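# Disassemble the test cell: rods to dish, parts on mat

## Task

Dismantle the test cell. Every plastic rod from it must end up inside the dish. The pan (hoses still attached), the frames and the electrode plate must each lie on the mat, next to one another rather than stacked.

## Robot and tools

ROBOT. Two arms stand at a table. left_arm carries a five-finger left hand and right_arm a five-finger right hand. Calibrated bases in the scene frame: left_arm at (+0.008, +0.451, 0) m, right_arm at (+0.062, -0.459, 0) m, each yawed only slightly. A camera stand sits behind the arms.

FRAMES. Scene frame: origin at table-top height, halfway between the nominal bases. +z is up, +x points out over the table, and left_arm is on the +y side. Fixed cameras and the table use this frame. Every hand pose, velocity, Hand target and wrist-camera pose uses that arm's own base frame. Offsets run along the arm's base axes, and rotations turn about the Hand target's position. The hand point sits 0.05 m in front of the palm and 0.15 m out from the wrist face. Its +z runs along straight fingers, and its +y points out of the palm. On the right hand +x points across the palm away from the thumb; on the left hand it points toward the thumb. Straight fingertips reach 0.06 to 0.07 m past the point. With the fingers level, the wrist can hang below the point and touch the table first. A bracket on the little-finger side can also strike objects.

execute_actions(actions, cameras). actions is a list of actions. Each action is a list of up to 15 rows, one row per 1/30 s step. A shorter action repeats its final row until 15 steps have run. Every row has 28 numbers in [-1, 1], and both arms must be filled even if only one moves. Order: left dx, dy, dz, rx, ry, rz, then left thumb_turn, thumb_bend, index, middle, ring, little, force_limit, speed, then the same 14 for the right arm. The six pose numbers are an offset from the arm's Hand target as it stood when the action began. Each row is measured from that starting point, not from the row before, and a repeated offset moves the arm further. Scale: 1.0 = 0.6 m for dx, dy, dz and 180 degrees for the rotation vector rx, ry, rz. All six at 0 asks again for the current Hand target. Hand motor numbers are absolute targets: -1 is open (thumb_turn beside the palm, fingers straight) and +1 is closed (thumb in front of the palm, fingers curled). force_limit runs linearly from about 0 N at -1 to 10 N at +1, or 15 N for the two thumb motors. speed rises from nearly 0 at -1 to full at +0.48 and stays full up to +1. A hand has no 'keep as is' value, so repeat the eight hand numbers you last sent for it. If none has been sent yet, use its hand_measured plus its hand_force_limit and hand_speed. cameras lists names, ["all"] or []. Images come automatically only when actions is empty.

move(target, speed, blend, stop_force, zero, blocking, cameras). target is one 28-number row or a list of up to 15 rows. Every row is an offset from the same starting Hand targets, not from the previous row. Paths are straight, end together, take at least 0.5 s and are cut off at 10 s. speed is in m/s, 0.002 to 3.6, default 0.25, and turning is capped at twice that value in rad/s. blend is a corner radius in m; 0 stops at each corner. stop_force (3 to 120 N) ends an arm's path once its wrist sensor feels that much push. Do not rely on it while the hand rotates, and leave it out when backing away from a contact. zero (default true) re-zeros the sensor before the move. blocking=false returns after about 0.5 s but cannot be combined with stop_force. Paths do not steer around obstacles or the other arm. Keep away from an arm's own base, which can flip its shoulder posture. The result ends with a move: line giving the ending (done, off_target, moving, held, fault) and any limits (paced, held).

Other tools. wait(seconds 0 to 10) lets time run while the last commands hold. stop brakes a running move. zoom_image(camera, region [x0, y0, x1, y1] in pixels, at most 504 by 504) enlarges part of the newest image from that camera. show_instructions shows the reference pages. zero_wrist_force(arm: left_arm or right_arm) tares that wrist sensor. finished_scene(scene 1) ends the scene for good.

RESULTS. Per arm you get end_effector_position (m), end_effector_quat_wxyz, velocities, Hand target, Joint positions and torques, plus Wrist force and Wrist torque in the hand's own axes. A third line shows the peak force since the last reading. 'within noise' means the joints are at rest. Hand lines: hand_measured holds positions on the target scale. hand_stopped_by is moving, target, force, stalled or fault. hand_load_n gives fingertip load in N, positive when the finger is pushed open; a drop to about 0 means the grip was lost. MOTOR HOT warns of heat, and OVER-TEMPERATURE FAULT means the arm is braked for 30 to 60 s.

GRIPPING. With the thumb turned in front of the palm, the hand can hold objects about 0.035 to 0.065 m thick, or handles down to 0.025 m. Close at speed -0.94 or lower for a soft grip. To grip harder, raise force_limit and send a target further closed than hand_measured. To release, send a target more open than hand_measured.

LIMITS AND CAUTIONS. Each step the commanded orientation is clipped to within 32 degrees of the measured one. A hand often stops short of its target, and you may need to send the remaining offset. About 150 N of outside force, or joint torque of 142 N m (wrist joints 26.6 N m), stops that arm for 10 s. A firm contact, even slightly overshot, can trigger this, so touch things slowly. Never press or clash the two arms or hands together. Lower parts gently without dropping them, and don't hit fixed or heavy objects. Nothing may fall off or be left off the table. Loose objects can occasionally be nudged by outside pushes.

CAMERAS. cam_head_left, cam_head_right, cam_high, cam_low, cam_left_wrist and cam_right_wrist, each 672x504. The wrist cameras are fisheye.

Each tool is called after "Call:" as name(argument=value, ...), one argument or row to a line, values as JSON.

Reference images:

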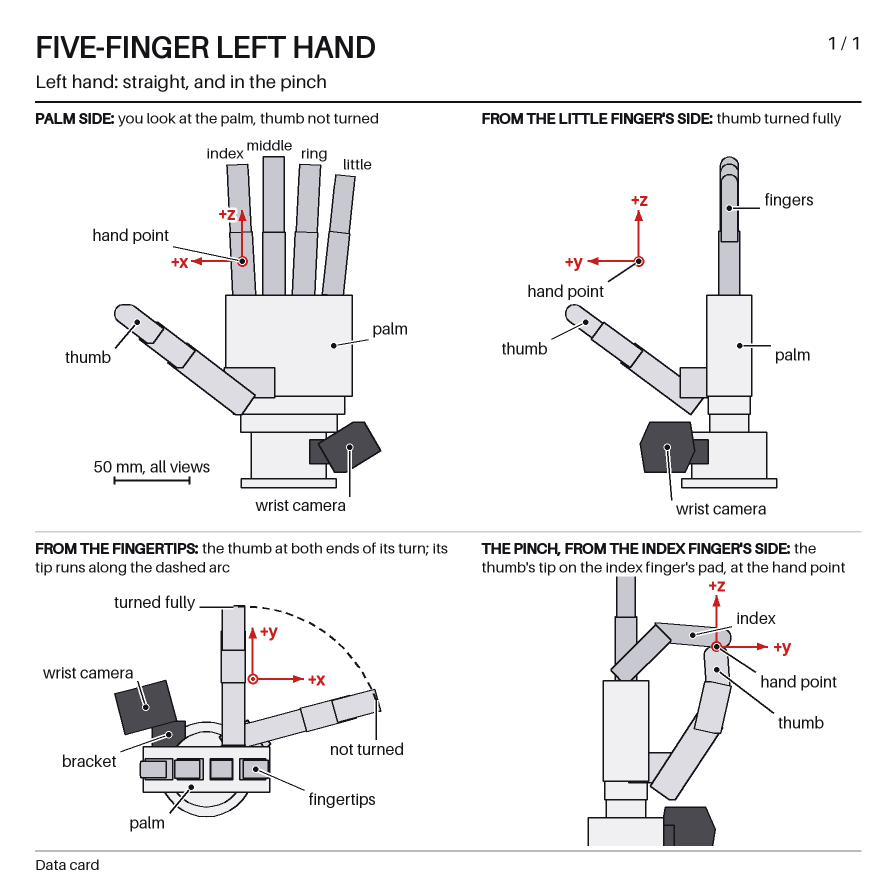

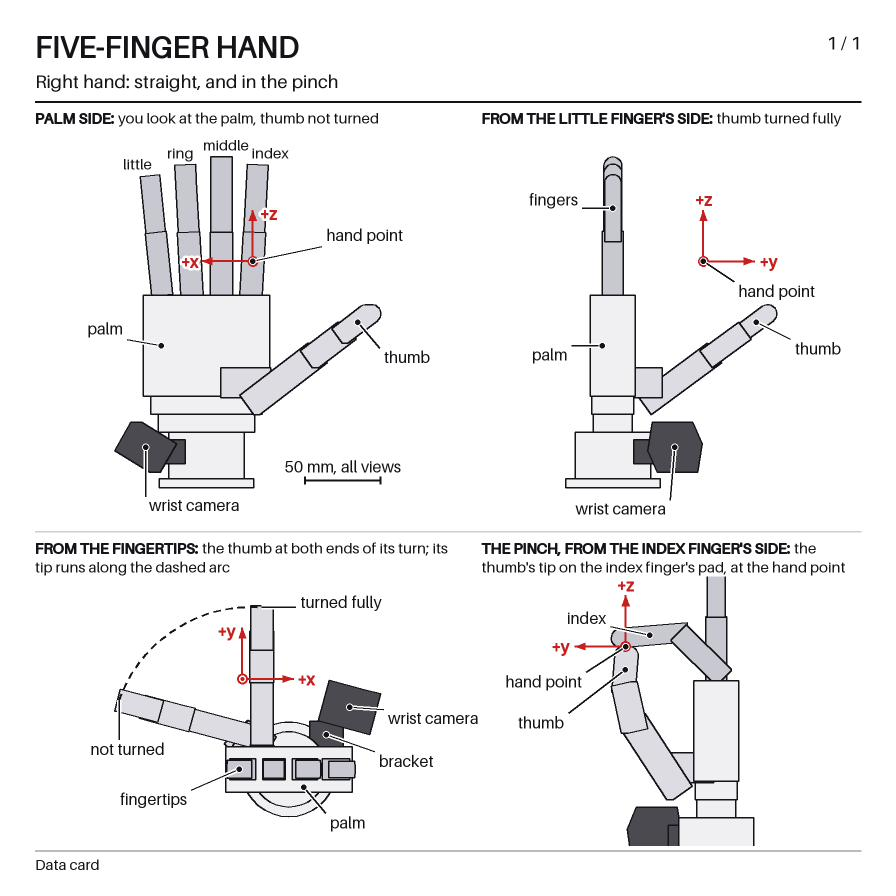

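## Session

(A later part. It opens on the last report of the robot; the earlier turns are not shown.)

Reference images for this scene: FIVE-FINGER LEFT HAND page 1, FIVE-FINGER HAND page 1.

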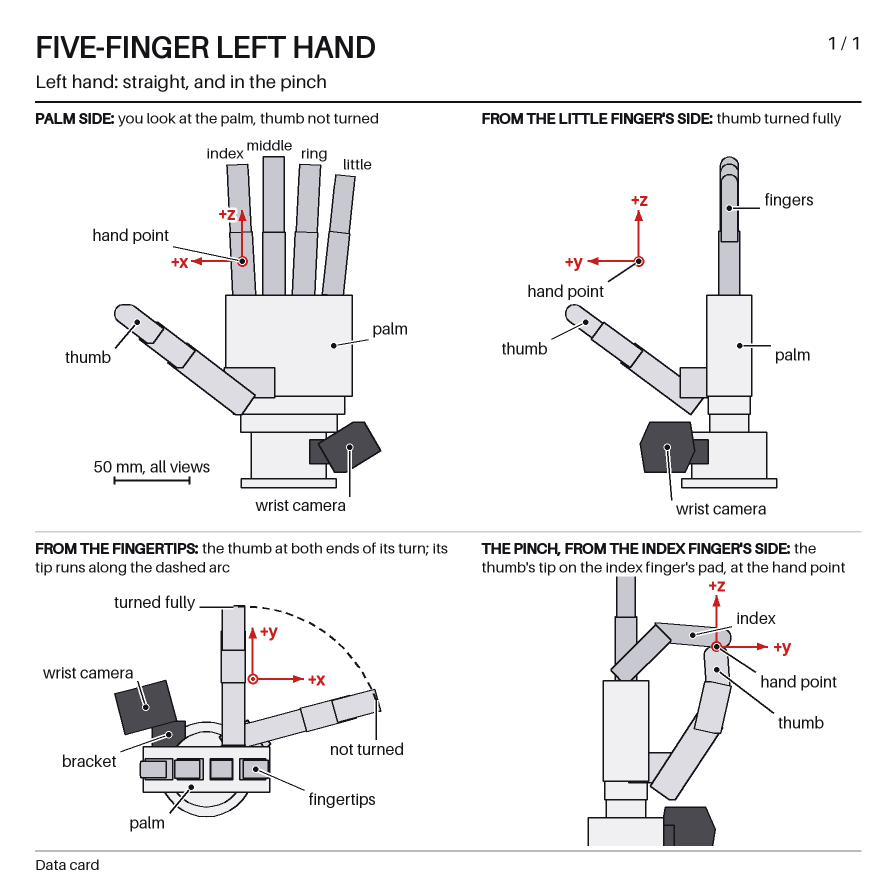

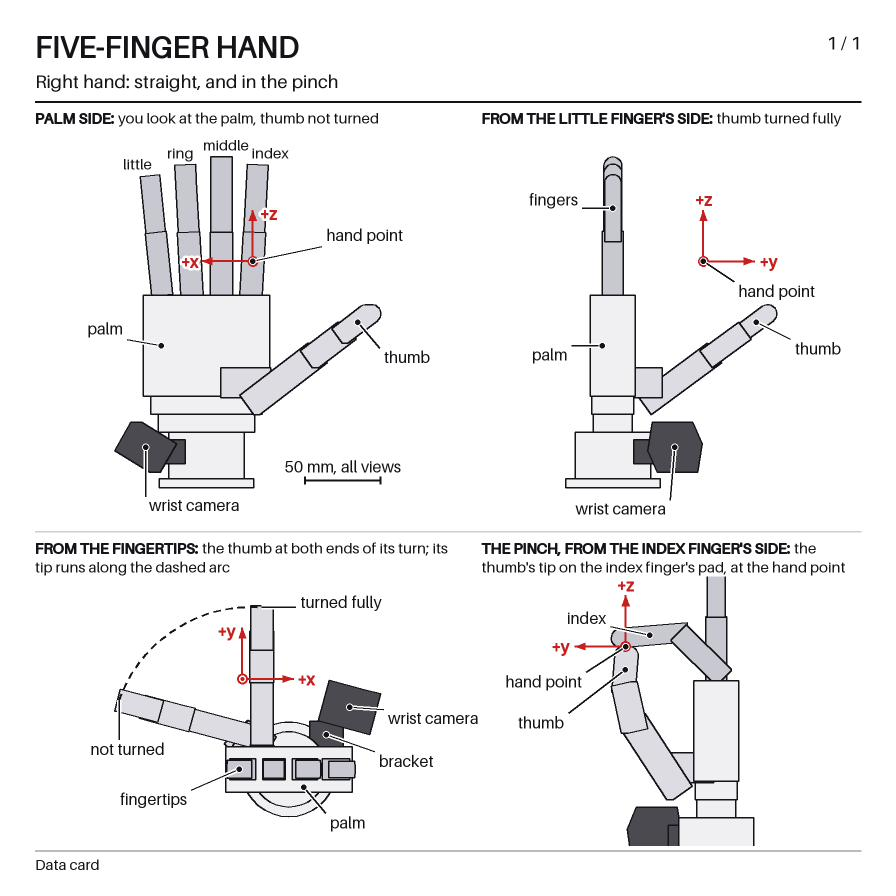

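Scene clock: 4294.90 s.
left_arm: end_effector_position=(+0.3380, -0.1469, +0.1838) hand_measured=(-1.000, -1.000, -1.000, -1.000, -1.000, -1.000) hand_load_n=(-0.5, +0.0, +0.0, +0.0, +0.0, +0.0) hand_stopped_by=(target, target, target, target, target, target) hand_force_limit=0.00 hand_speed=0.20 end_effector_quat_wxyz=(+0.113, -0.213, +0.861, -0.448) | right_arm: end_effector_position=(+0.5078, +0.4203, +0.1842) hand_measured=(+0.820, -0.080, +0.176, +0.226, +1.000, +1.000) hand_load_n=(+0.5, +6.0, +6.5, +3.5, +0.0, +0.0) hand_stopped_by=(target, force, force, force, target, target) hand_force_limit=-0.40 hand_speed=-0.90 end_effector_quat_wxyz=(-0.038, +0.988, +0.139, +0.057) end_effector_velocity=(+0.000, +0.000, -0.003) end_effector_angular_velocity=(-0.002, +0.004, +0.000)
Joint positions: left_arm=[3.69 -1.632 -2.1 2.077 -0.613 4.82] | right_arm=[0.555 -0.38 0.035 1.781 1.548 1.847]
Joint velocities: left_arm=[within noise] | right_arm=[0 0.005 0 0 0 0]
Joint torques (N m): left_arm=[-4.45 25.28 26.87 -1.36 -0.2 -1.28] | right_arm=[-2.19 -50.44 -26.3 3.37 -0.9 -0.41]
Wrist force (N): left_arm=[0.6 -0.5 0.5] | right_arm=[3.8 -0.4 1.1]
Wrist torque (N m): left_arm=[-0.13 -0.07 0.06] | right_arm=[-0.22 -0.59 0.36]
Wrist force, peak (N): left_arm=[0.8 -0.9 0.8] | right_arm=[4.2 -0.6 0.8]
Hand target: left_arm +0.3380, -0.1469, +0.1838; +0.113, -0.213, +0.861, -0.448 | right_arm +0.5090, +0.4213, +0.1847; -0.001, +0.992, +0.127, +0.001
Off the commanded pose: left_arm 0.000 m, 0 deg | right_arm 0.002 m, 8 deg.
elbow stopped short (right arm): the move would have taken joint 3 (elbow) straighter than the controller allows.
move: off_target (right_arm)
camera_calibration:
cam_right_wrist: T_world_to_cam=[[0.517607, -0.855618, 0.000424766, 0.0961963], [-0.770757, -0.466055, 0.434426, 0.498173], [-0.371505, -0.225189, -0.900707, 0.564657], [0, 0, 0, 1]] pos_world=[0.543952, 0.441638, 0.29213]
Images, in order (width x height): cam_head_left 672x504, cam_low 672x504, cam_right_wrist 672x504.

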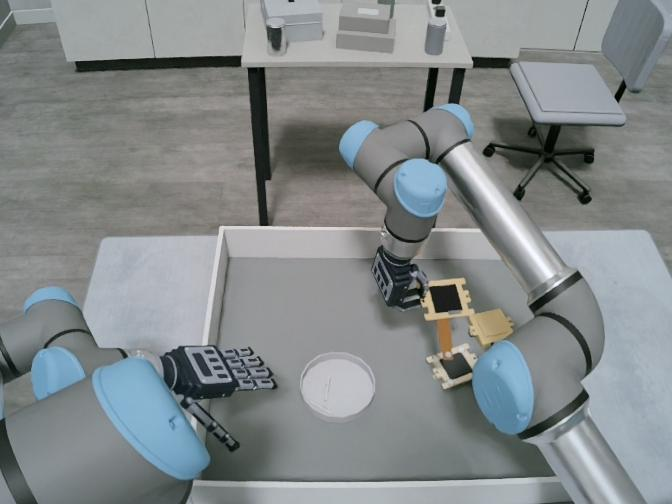

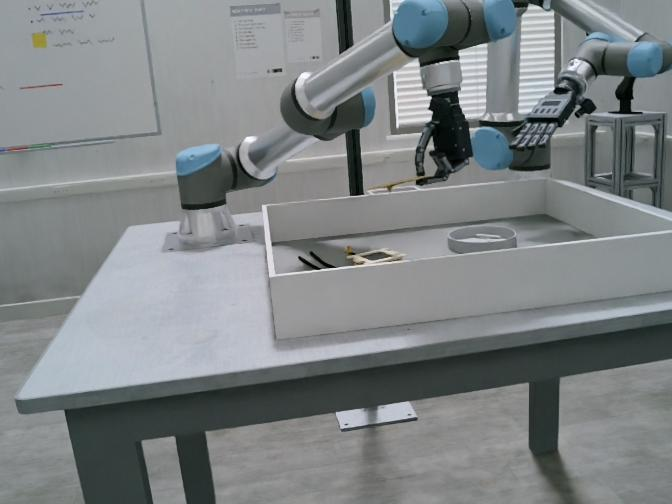

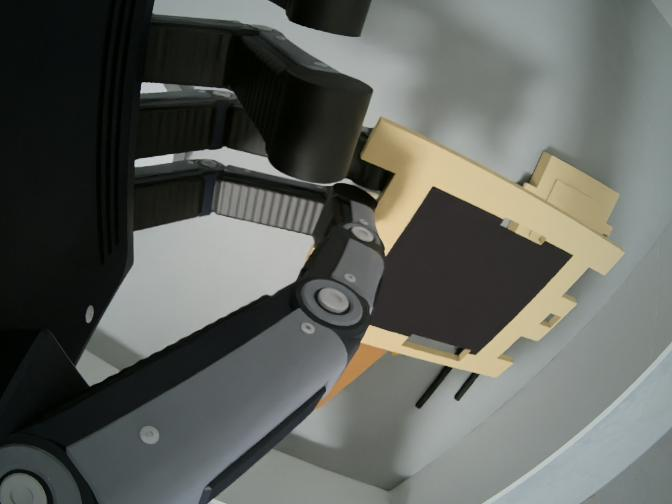

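Call:
move(
  target=[0,0,0,0,0,0,-1,-1,-1,-1,-1,-1,0,0.2,-0.15,-0.0833,0.0667,0,-0.26,0,0.82,0.0,0.2,0.25,1,1,-0.4,-0.9],
  cameras=["cam_head_left","cam_low","cam_right_wrist"],
  speed=0.08,
)

Call:
zoom_image(
  camera="cam_low",
  region=[340, 105, 480, 210],
)

Scene clock: 4346.70 s.
left_arm: end_effector_position=(+0.3380, -0.1469, +0.1838) hand_measured=(-1.000, -1.000, -1.000, -1.000, -1.000, -1.000) hand_load_n=(+0.0, +0.0, +0.0, +0.0, +0.0, +0.0) hand_stopped_by=(target, target, target, target, target, target) hand_force_limit=0.00 hand_speed=0.20 end_effector_quat_wxyz=(+0.113, -0.213, +0.861, -0.448) | right_arm: end_effector_position=(+0.4190, +0.3714, +0.2248) hand_measured=(+0.820, -0.080, +0.176, +0.226, +1.000, +1.000) hand_load_n=(+0.5, +5.0, +6.5, +4.0, +0.0, +0.0) hand_stopped_by=(target, force, force, force, target, target) hand_force_limit=-0.40 hand_speed=-0.90 end_effector_quat_wxyz=(+0.050, +0.910, +0.117, +0.395)
Joint positions: left_arm=[3.69 -1.632 -2.1 2.077 -0.613 4.82] | right_arm=[0.789 -1.135 1.343 0.716 2.114 1.918]
Joint torques (N m): left_arm=[-4 25.42 27.29 -1.22 -0.15 -1.17] | right_arm=[-7.63 -29.58 -30.48 2.45 -1.55 0.48]
Wrist force (N): left_arm=[0.3 -0.7 0.2] | right_arm=[3.4 0.0 1.3]
Wrist torque (N m): left_arm=[-0.13 -0.04 0.05] | right_arm=[-0.13 -0.59 0.33]
Wrist force, peak (N): left_arm=[0.7 -1.0 0.7] | right_arm=[4.3 -0.1 1.0]
Hand target: left_arm +0.3380, -0.1469, +0.1838; +0.113, -0.213, +0.861, -0.448 | right_arm +0.4190, +0.3714, +0.2247; +0.050, +0.910, +0.117, +0.395
Off the commanded pose: left_arm 0.000 m, 0 deg | right_arm 0.000 m, 0 deg.
move: done
camera_calibration:
cam_right_wrist: T_world_to_cam=[[0.323307, -0.867052, 0.379069, 0.100837], [-0.901103, -0.404399, -0.156441, 0.553797], [0.288938, -0.291002, -0.912049, 0.307383], [0, 0, 0, 1]] pos_world=[0.377613, 0.400836, 0.328761]
Images, in order (width x height): cam_head_left 672x504, cam_low 672x504, cam_right_wrist 672x504.

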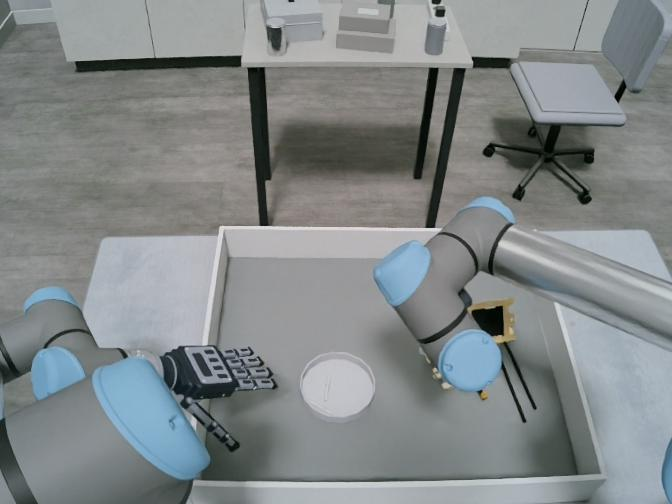

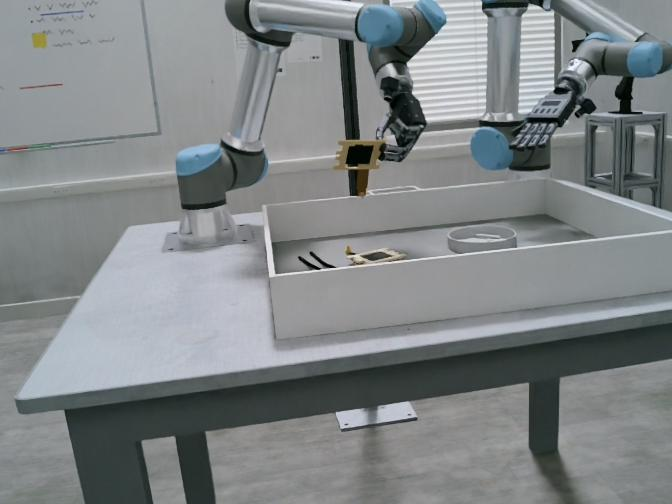

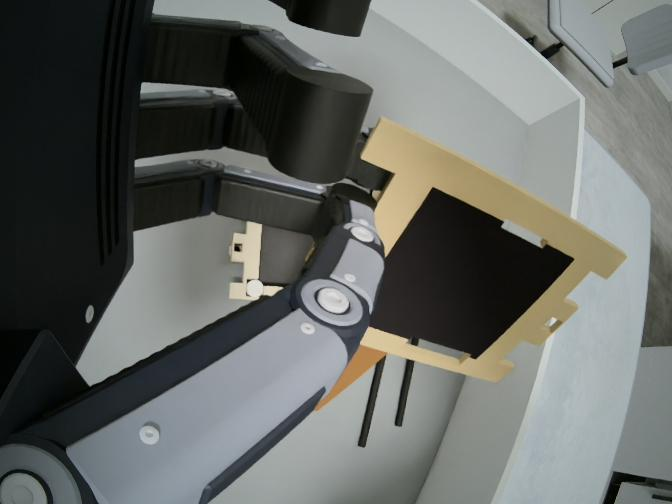

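Scaled by 3.600 from the camera's 672x504 image, which has a finer 960x720 frame.

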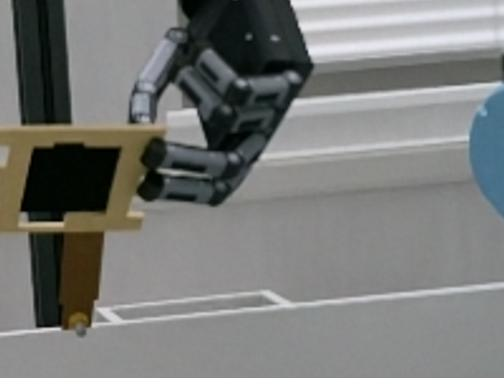

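Call:
zoom_image(
  camera="cam_low",
  region=[325, 130, 395, 202],
)

Call:
zoom_image(
  camera="cam_head_left",
  region=[450, 285, 550, 365],
)

Scaled by 7.000 from the camera's 672x504 image, which has a finer 960x720 frame.

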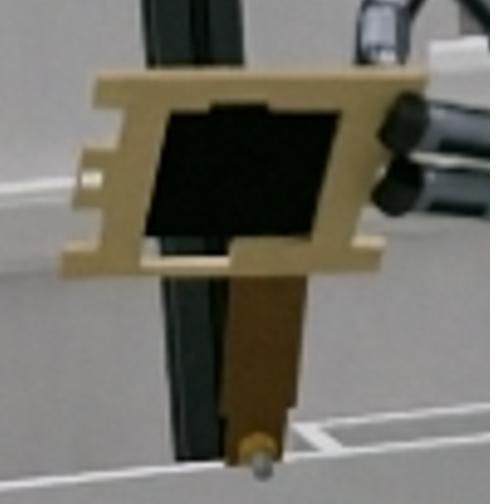

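Scaled by 5.040 from the camera's 672x504 image, which has a finer 960x720 frame.

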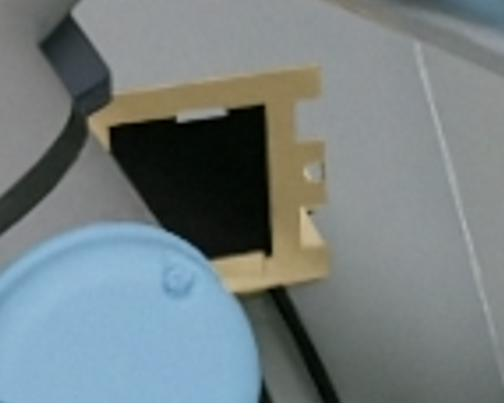

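Call:
zoom_image(
  camera="cam_low",
  region=[330, 235, 420, 275],
)

Call:
zoom_image(
  camera="cam_right_wrist",
  region=[200, 190, 480, 430],
)

Scaled by 5.600 from the camera's 672x504 image, which has a finer 960x720 frame.

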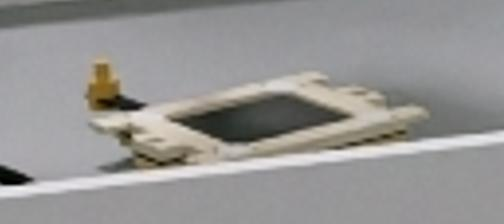

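Scaled by 1.800 from the camera's 672x504 image, which has a finer 960x720 frame.

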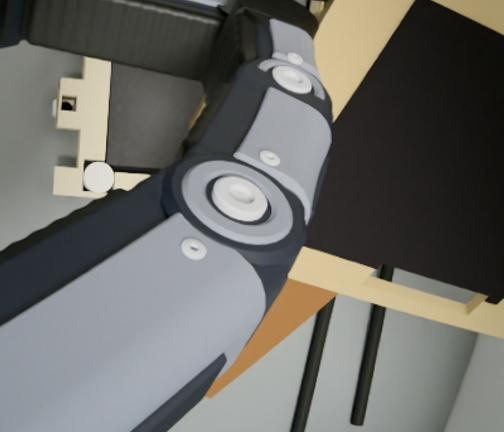

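Call:
move(
  target=[0,0,0,0,0,0,-1,-1,-1,-1,-1,-1,0,0.2,-0.1707,0.0857,-0.18,0,0.26,0,0.82,0.0,0.2,0.25,1,1,-0.4,-0.9],
  cameras=["cam_head_left","cam_low","cam_right_wrist"],
  speed=0.08,
)

Call:
zoom_image(
  camera="cam_head_left",
  region=[380, 340, 530, 452],
)

Call:
zoom_image(
  camera="cam_low",
  region=[340, 145, 480, 250],
)

Scene clock: 4460.27 s.
left_arm: end_effector_position=(+0.3380, -0.1469, +0.1838) hand_measured=(-1.000, -1.000, -1.000, -1.000, -1.000, -1.000) hand_load_n=(+0.0, +0.0, +0.0, +0.0, +0.0, +0.0) hand_stopped_by=(target, target, target, target, target, target) hand_force_limit=0.00 hand_speed=0.20 end_effector_quat_wxyz=(+0.113, -0.213, +0.861, -0.448) | right_arm: end_effector_position=(+0.3167, +0.4228, +0.1167) hand_measured=(+0.820, -0.080, +0.176, +0.226, +1.000, +1.000) hand_load_n=(+0.0, +6.0, +6.5, +3.5, +0.0, +0.0) hand_stopped_by=(target, force, force, force, target, target) hand_force_limit=-0.40 hand_speed=-0.90 end_effector_quat_wxyz=(-0.001, +0.992, +0.127, +0.001)
Joint positions: left_arm=[3.69 -1.632 -2.1 2.077 -0.613 4.82] | right_arm=[0.747 -0.802 1.062 1.309 1.571 2.063]
Joint torques (N m): left_arm=[-3.96 25.5 26.13 -1.33 0.11 -1.1] | right_arm=[2.58 -63.86 -4.45 1.13 2.03 0.07]
Wrist force (N): left_arm=[0.2 -0.7 0.3] | right_arm=[3.8 0.6 0.9]
Wrist torque (N m): left_arm=[-0.13 -0.02 0.05] | right_arm=[-0.09 -0.55 0.38]
Wrist force, peak (N): left_arm=[0.9 -0.9 0.4] | right_arm=[4.1 0.6 0.5]
Hand target: left_arm +0.3380, -0.1469, +0.1838; +0.113, -0.213, +0.861, -0.448 | right_arm +0.3166, +0.4228, +0.1167; -0.001, +0.992, +0.127, +0.001
Off the commanded pose: left_arm 0.000 m, 0 deg | right_arm 0.000 m, 0 deg.
move: done
camera_calibration:
cam_right_wrist: T_world_to_cam=[[0.497444, -0.867172, 0.0237126, 0.205912], [-0.730968, -0.404279, 0.549768, 0.32923], [-0.467157, -0.290812, -0.834981, 0.483729], [0, 0, 0, 1]] pos_world=[0.364204, 0.452336, 0.218021]
Images, in order (width x height): cam_head_left 672x504, cam_low 672x504, cam_right_wrist 672x504.

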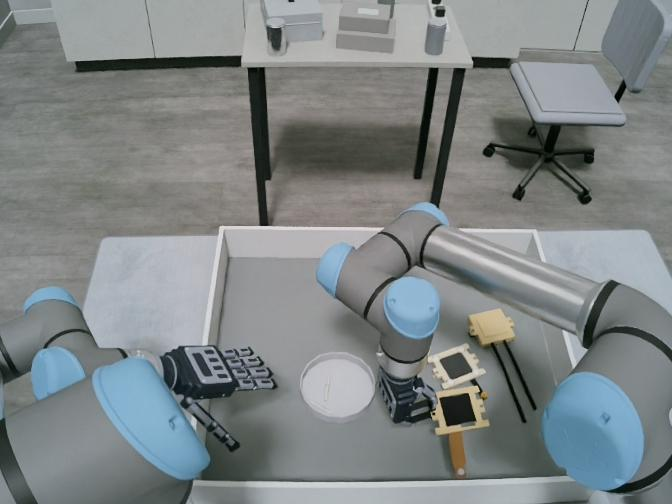

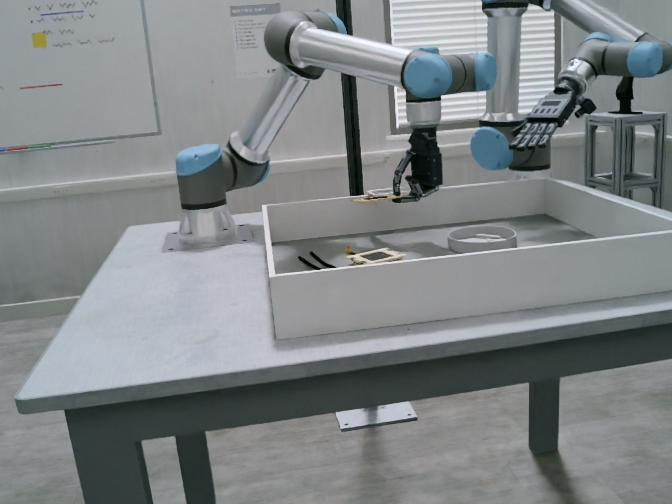

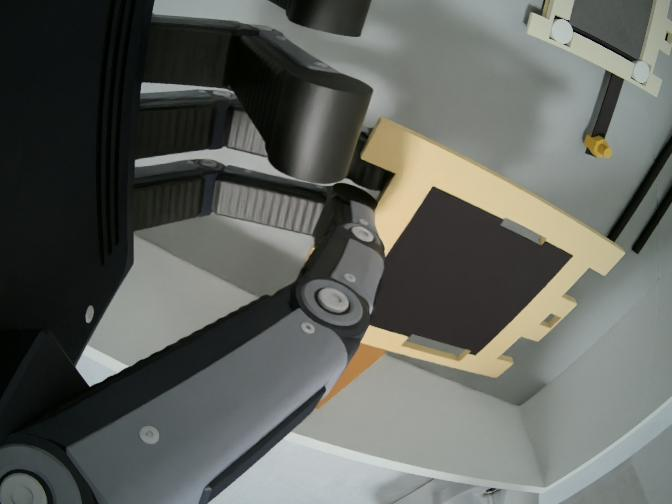

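Scaled by 3.360 from the camera's 672x504 image, which has a finer 960x720 frame.

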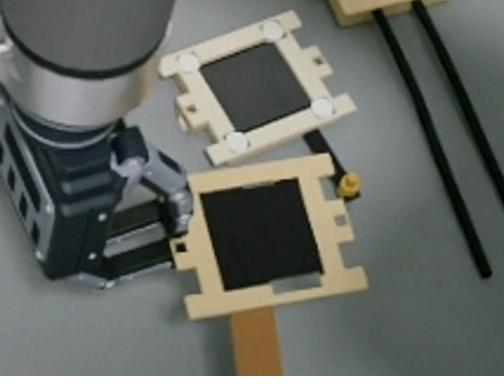

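Scaled by 3.600 from the camera's 672x504 image, which has a finer 960x720 frame.

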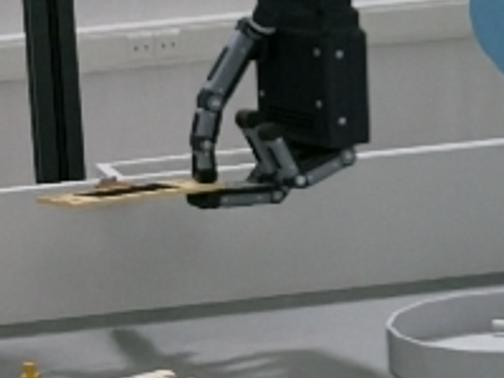

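Call:
move(
  target=[0,0,0,0,0,0,-1,-1,-1,-1,-1,-1,0,0.2,0.0333,0,-0.09,0,0,0,0.82,0.0,0.2,0.25,1,1,-0.4,-0.9],
  cameras=["cam_head_left","cam_low","cam_right_wrist"],
  speed=0.06,
)

Call:
zoom_image(
  camera="cam_head_left",
  region=[380, 370, 530, 482],
)

Call:
zoom_image(
  camera="cam_low",
  region=[340, 185, 480, 290],
)

Scene clock: 4487.00 s.
left_arm: end_effector_position=(+0.3380, -0.1469, +0.1838) hand_measured=(-1.000, -1.000, -1.000, -1.000, -1.000, -1.000) hand_load_n=(+0.0, +0.0, +0.0, +0.0, +0.0, -0.5) hand_stopped_by=(target, target, target, target, target, target) hand_force_limit=0.00 hand_speed=0.20 end_effector_quat_wxyz=(+0.113, -0.213, +0.861, -0.448) | right_arm: end_effector_position=(+0.3367, +0.4227, +0.0625) hand_measured=(+0.820, -0.080, +0.176, +0.226, +1.000, +1.000) hand_load_n=(+0.5, +6.0, +6.5, +3.5, +0.0, +0.0) hand_stopped_by=(target, force, force, force, target, target) hand_force_limit=-0.40 hand_speed=-0.90 end_effector_quat_wxyz=(-0.001, +0.992, +0.127, +0.001) end_effector_velocity=(-0.001, +0.000, +0.004) end_effector_angular_velocity=(-0.001, +0.001, +0.001)
Joint positions: left_arm=[3.69 -1.632 -2.1 2.077 -0.613 4.82] | right_arm=[0.724 -0.729 1.074 1.224 1.571 2.04]
Joint velocities: left_arm=[within noise] | right_arm=[0.001 -0.004 -0.001 0.007 0 0.001]
Joint torques (N m): left_arm=[-4.48 25.29 26.34 -1.19 0.1 -1.05] | right_arm=[6.41 -67.22 -19.05 4.24 -0.62 1.35]
Wrist force (N): left_arm=[0.1 -0.8 0.2] | right_arm=[3.6 -0.1 0.9]
Wrist torque (N m): left_arm=[-0.14 -0.01 0.05] | right_arm=[-0.17 -0.51 0.36]
Wrist force, peak (N): left_arm=[0.9 -0.9 0.5] | right_arm=[4.2 0.3 1.6]
Hand target: left_arm +0.3380, -0.1469, +0.1838; +0.113, -0.213, +0.861, -0.448 | right_arm +0.3366, +0.4228, +0.0627; -0.001, +0.992, +0.127, +0.001
Off the commanded pose: left_arm 0.000 m, 0 deg | right_arm 0.000 m, 0 deg.
move: done
camera_calibration:
cam_right_wrist: T_world_to_cam=[[0.497495, -0.867134, 0.0240289, 0.197074], [-0.730892, -0.404089, 0.550008, 0.373453], [-0.467221, -0.291189, -0.834814, 0.447954], [0, 0, 0, 1]] pos_world=[0.384204, 0.452237, 0.16382]
Images, in order (width x height): cam_head_left 672x504, cam_low 672x504, cam_right_wrist 672x504.

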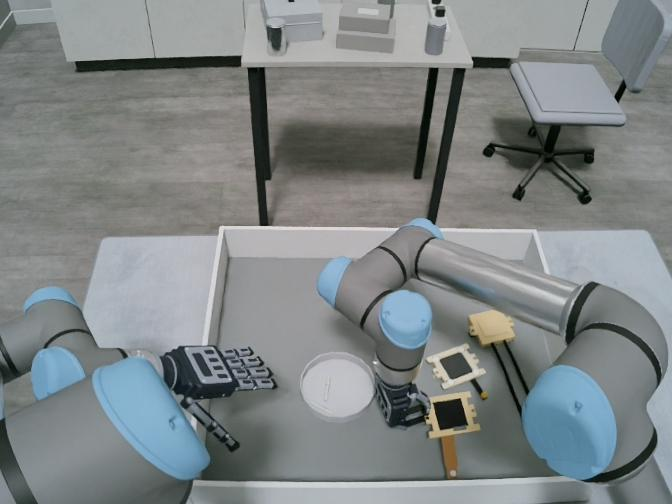

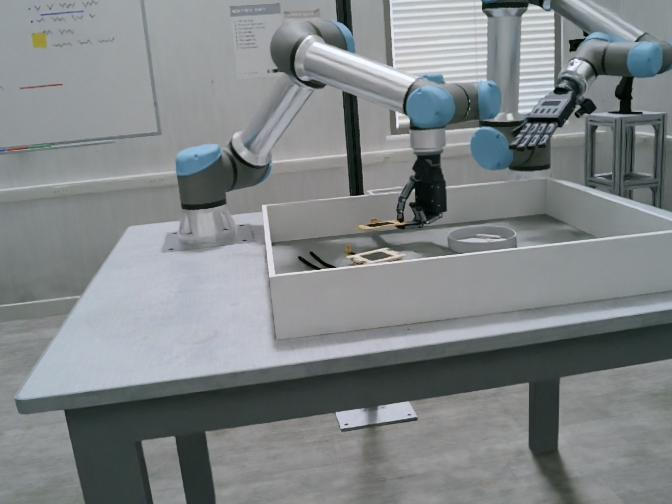

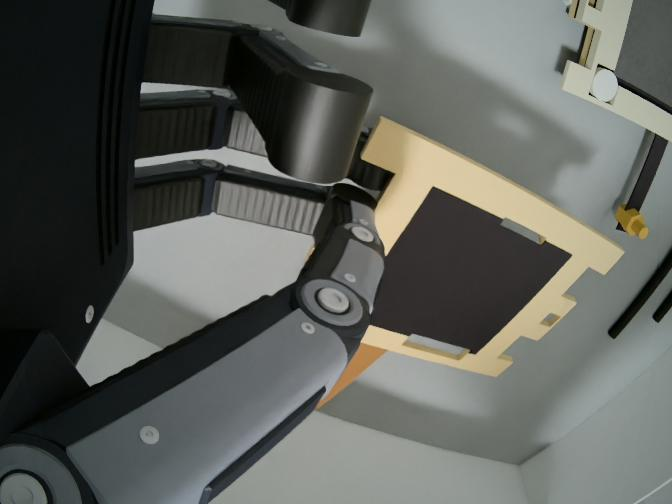

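Scaled by 3.360 from the camera's 672x504 image, which has a finer 960x720 frame.

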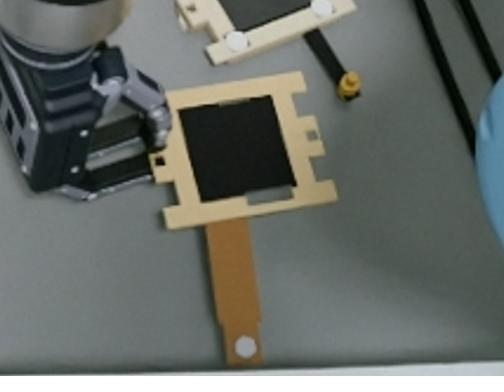

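Scaled by 3.600 from the camera's 672x504 image, which has a finer 960x720 frame.

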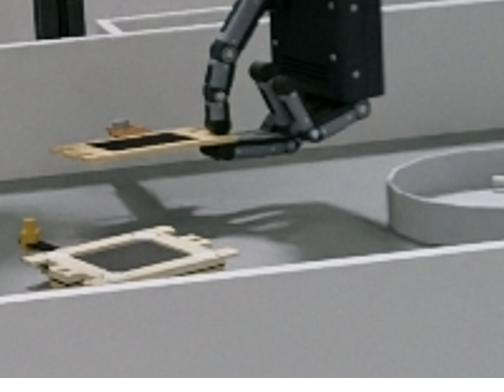

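Call:
move(
  target=[0,0,0,0,0,0,-1,-1,-1,-1,-1,-1,0,0.2,0.0,0,-0.0358,0,0,0,0.82,0.0,0.2,0.25,1,1,-0.4,-0.9],
  cameras=["cam_head_left","cam_low"],
  speed=0.02,
  stop_force=3.5,
)

Call:
zoom_image(
  camera="cam_head_left",
  region=[380, 370, 530, 482],
)

Call:
zoom_image(
  camera="cam_low",
  region=[340, 185, 480, 290],
)

Scene clock: 4507.77 s.
left_arm: end_effector_position=(+0.3380, -0.1469, +0.1838) hand_measured=(-1.000, -1.000, -1.000, -1.000, -1.000, -1.000) hand_load_n=(+0.0, +0.0, +0.0, +0.0, +0.0, +0.0) hand_stopped_by=(target, target, target, target, target, target) hand_force_limit=0.00 hand_speed=0.20 end_effector_quat_wxyz=(+0.113, -0.213, +0.861, -0.448) | right_arm: end_effector_position=(+0.3366, +0.4228, +0.0412) hand_measured=(+0.820, -0.080, +0.176, +0.226, +1.000, +1.000) hand_load_n=(+0.5, +6.0, +7.0, +3.5, +0.0, +0.0) hand_stopped_by=(target, force, force, force, target, target) hand_force_limit=-0.40 hand_speed=-0.90 end_effector_quat_wxyz=(-0.001, +0.992, +0.127, +0.001)
Joint positions: left_arm=[3.69 -1.632 -2.1 2.077 -0.613 4.82] | right_arm=[0.724 -0.709 1.094 1.184 1.571 2.04]
Joint torques (N m): left_arm=[-3.55 25.25 26.14 -1.44 0.21 -1.01] | right_arm=[6.74 -64.88 -28.43 3.74 -1.59 1.49]
Wrist force (N): left_arm=[0.6 -0.9 0.3] | right_arm=[3.7 -0.1 0.9]
Wrist torque (N m): left_arm=[-0.17 -0.08 0.08] | right_arm=[-0.18 -0.52 0.35]
Wrist force, peak (N): left_arm=[0.4 -1.2 0.5] | right_arm=[4.3 0.3 1.0]
Hand target: left_arm +0.3380, -0.1469, +0.1838; +0.113, -0.213, +0.861, -0.448 | right_arm +0.3366, +0.4228, +0.0412; -0.001, +0.992, +0.127, +0.001
Off the commanded pose: left_arm 0.000 m, 0 deg | right_arm 0.000 m, 0 deg.
move: done
Images, in order (width x height): cam_head_left 672x504, cam_low 672x504.

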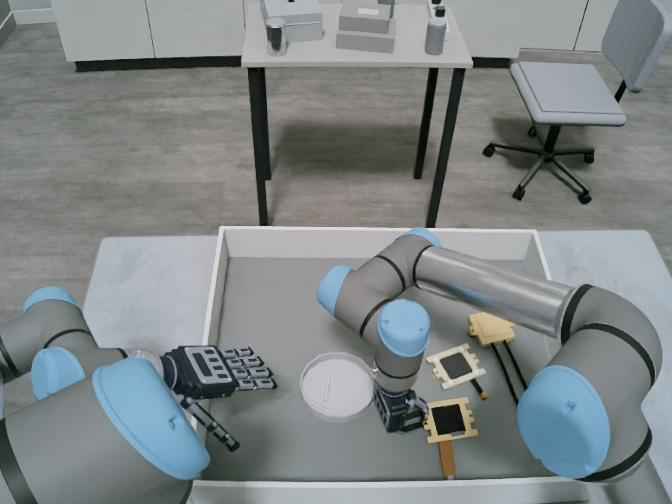

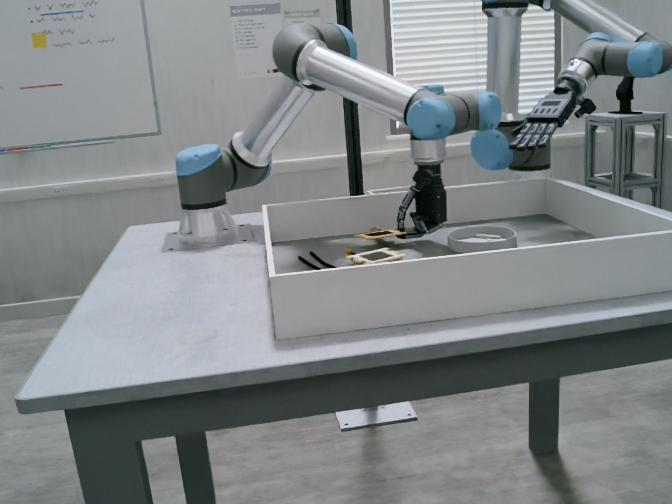

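Scaled by 3.360 from the camera's 672x504 image, which has a finer 960x720 frame.

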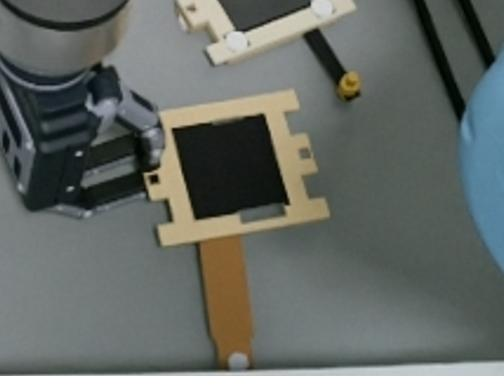

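Scaled by 3.600 from the camera's 672x504 image, which has a finer 960x720 frame.

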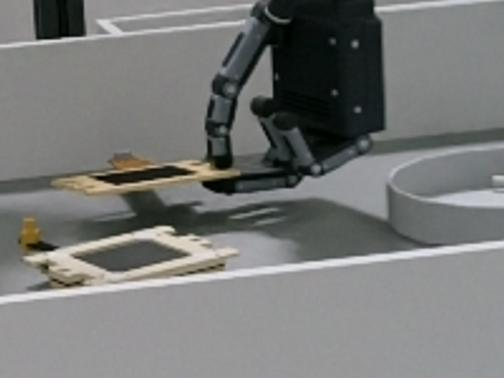

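Call:
move(
  target=[
    [0,0,0,0,0,0,-1,-1,-1,-1,-1,-1,0,0.2,0.0,0,0.1,0,0,0,0.82,0.0,0.2,0.25,1,1,-0.4,-0.9],
    [0,0,0,0,0,0,-1,-1,-1,-1,-1,-1,0,0.2,-0.0097,-0.0672,0.1,0,0,-0.5,0.82,0.0,0.2,0.25,1,1,-0.4,-0.9],
  ],
  cameras=["cam_head_left","cam_low"],
  speed=[0.08,0.16],
  blend=[0.02,0],
)

Call:
zoom_image(
  camera="cam_head_left",
  region=[370, 340, 520, 452],
)

Scene clock: 4577.77 s.
left_arm: end_effector_position=(+0.3380, -0.1469, +0.1838) hand_measured=(-1.000, -1.000, -1.000, -1.000, -1.000, -1.000) hand_load_n=(+0.0, +0.0, +0.0, +0.0, +0.0, +0.0) hand_stopped_by=(target, target, target, target, target, target) hand_force_limit=0.00 hand_speed=0.20 end_effector_quat_wxyz=(+0.113, -0.213, +0.861, -0.448) | right_arm: end_effector_position=(+0.3308, +0.3824, +0.1013) hand_measured=(+0.820, -0.080, +0.176, +0.226, +1.000, +1.000) hand_load_n=(+0.5, +6.0, +6.5, +3.5, +0.0, +0.0) hand_stopped_by=(target, force, force, force, target, target) hand_force_limit=-0.40 hand_speed=-0.90 end_effector_quat_wxyz=(+0.000, +0.791, -0.611, +0.001)
Joint positions: left_arm=[3.69 -1.632 -2.1 2.077 -0.613 4.82] | right_arm=[0.499 -0.912 1.295 1.187 1.573 3.386]
Joint torques (N m): left_arm=[-4.39 25.11 26.64 -1.3 0.39 -1] | right_arm=[6.9 -36.04 -29.08 3.76 2.04 1.12]
Wrist force (N): left_arm=[0.6 -0.8 0.4] | right_arm=[3.7 0.3 1.1]
Wrist torque (N m): left_arm=[-0.16 -0.08 0.07] | right_arm=[-0.15 -0.57 0.36]
Wrist force, peak (N): left_arm=[0.7 -0.9 0.5] | right_arm=[4.3 0.2 1.0]
Hand target: left_arm +0.3380, -0.1469, +0.1838; +0.113, -0.213, +0.861, -0.448 | right_arm +0.3308, +0.3825, +0.1012; +0.000, +0.791, -0.611, +0.001
Off the commanded pose: left_arm 0.000 m, 0 deg | right_arm 0.000 m, 0 deg.
move: done
Images, in order (width x height): cam_head_left 672x504, cam_low 672x504.

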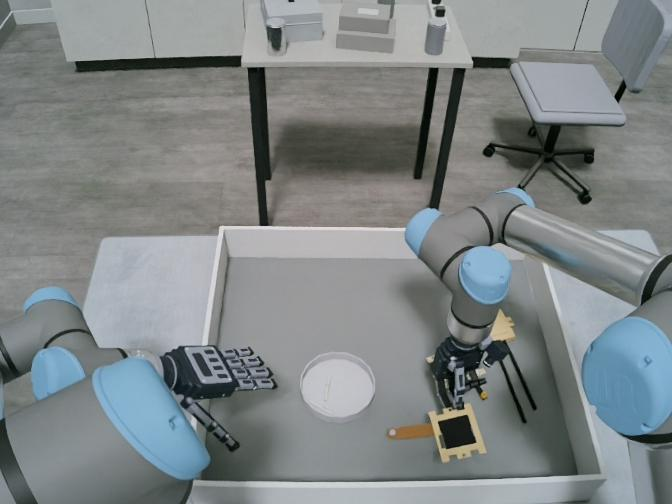

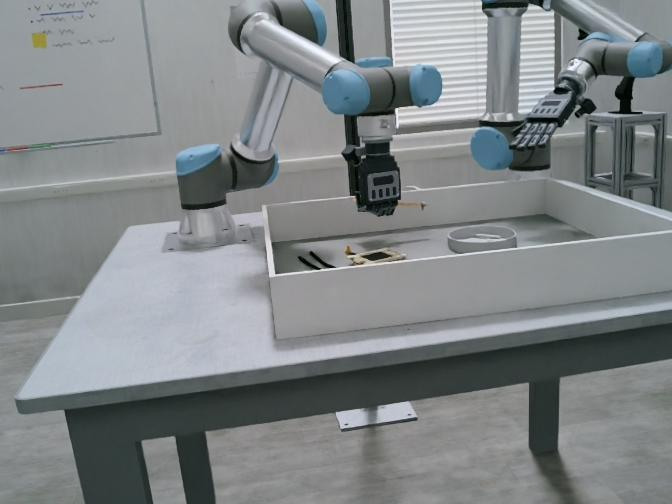

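Scaled by 3.360 from the camera's 672x504 image, which has a finer 960x720 frame.

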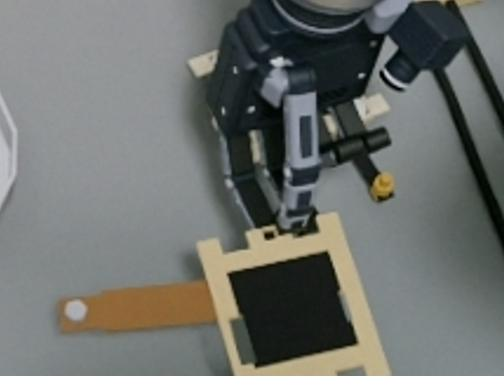

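Call:
move(
  target=[-0.0445,-0.3937,-0.0817,0,0,0,-1,-1,-0.5,1,1,1,0,0.2,0,0,0,0,0,0,0.82,0.0,0.2,0.25,1,1,-0.4,-0.9],
  cameras=["cam_head_left","cam_low","cam_left_wrist"],
  speed=0.12,
)

Call:
zoom_image(
  camera="cam_head_left",
  region=[350, 340, 500, 452],
)

Call:
zoom_image(
  camera="cam_low",
  region=[340, 145, 480, 250],
)

Scene clock: 4603.97 s.
left_arm: end_effector_position=(+0.3114, -0.3831, +0.1348) hand_measured=(-1.000, -1.000, -0.500, +1.000, +1.000, +1.000) hand_load_n=(+0.0, -0.5, +0.0, +0.0, +0.5, +0.0) hand_stopped_by=(target, target, target, target, target, target) hand_force_limit=0.00 hand_speed=0.20 end_effector_quat_wxyz=(+0.113, -0.213, +0.861, -0.448) | right_arm: end_effector_position=(+0.3308, +0.3825, +0.1012) hand_measured=(+0.820, -0.080, +0.176, +0.226, +1.000, +1.000) hand_load_n=(+0.5, +6.0, +6.5, +3.5, +0.0, +0.0) hand_stopped_by=(target, force, force, force, target, target) hand_force_limit=-0.40 hand_speed=-0.90 end_effector_quat_wxyz=(+0.000, +0.791, -0.611, +0.001)
Joint positions: left_arm=[2.844 -1.656 -1.983 2.859 -0.954 3.667] | right_arm=[0.5 -0.911 1.295 1.187 1.573 3.386]
Joint torques (N m): left_arm=[-5.08 25.18 5.58 -1.11 1.82 -0.23] | right_arm=[7.31 -36.38 -29.16 3.72 -1.51 1.28]
Wrist force (N): left_arm=[0.3 -0.7 0.2] | right_arm=[3.9 0.0 1.0]
Wrist torque (N m): left_arm=[-0.12 -0.04 -0.02] | right_arm=[-0.18 -0.58 0.35]
Wrist force, peak (N): left_arm=[1.2 -1.3 1.2] | right_arm=[4.0 -0.3 1.2]
Hand target: left_arm +0.3113, -0.3832, +0.1348; +0.113, -0.213, +0.861, -0.448 | right_arm +0.3308, +0.3825, +0.1012; +0.000, +0.791, -0.611, +0.001
Off the commanded pose: left_arm 0.000 m, 0 deg | right_arm 0.000 m, 0 deg.
move: done
camera_calibration:
cam_left_wrist: T_world_to_cam=[[-0.00514794, -0.606429, 0.795121, -0.344836], [-0.988648, 0.122485, 0.0870166, 0.343932], [-0.15016, -0.785647, -0.600176, -0.0530573], [0, 0, 0, 1]] pos_world=[0.330285, -0.29293, 0.212415]
Images, in order (width x height): cam_head_left 672x504, cam_low 672x504, cam_left_wrist 672x504.

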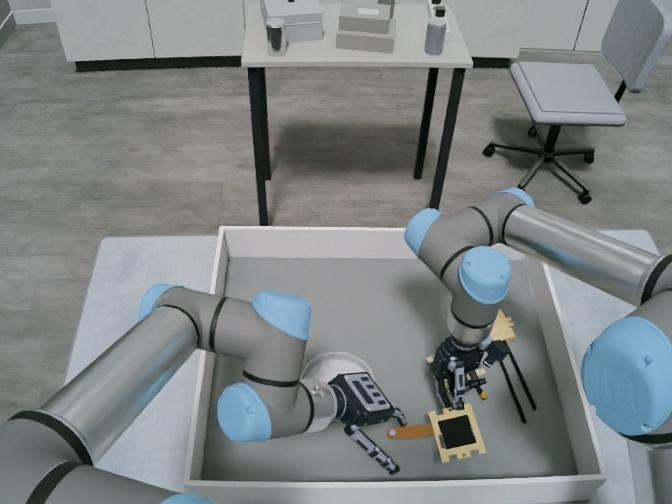

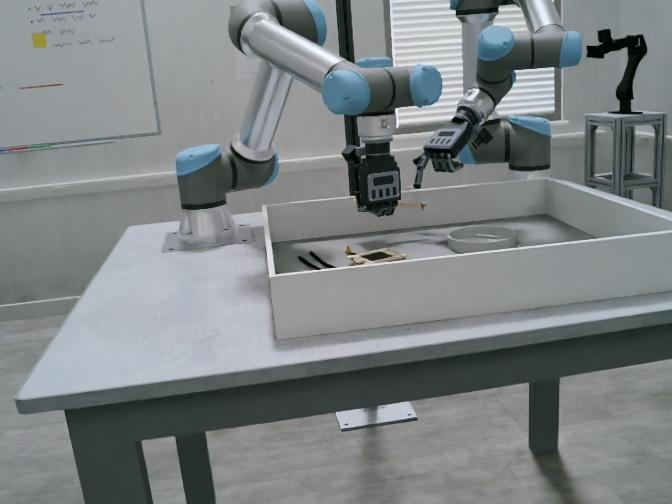

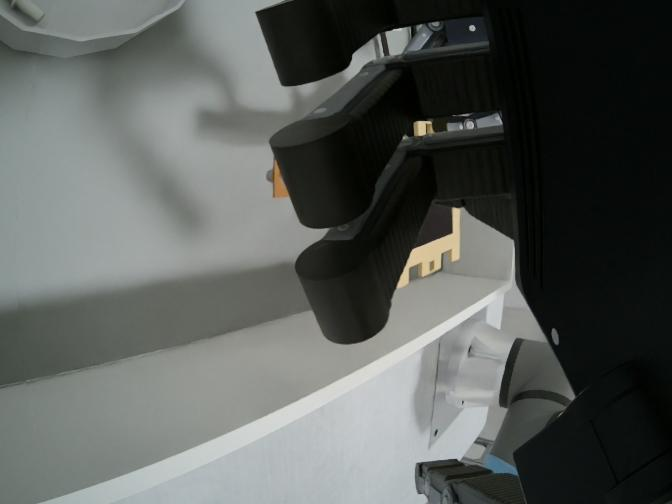

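Scaled by 3.360 from the camera's 672x504 image, which has a finer 960x720 frame.

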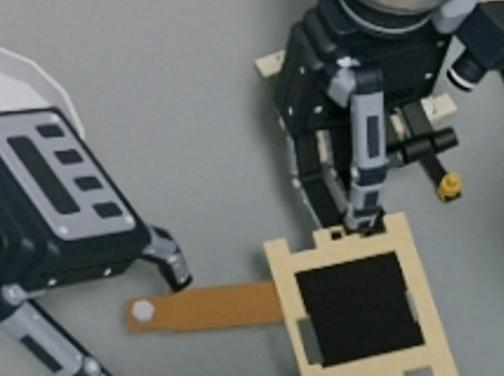

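Scaled by 3.600 from the camera's 672x504 image, which has a finer 960x720 frame.

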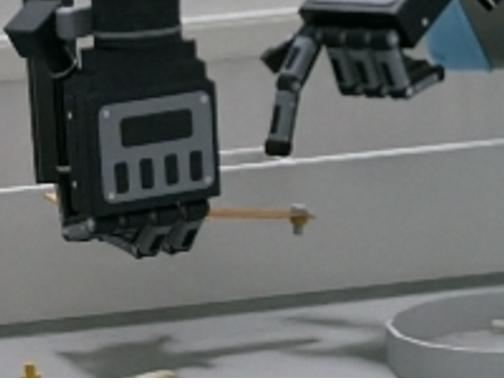

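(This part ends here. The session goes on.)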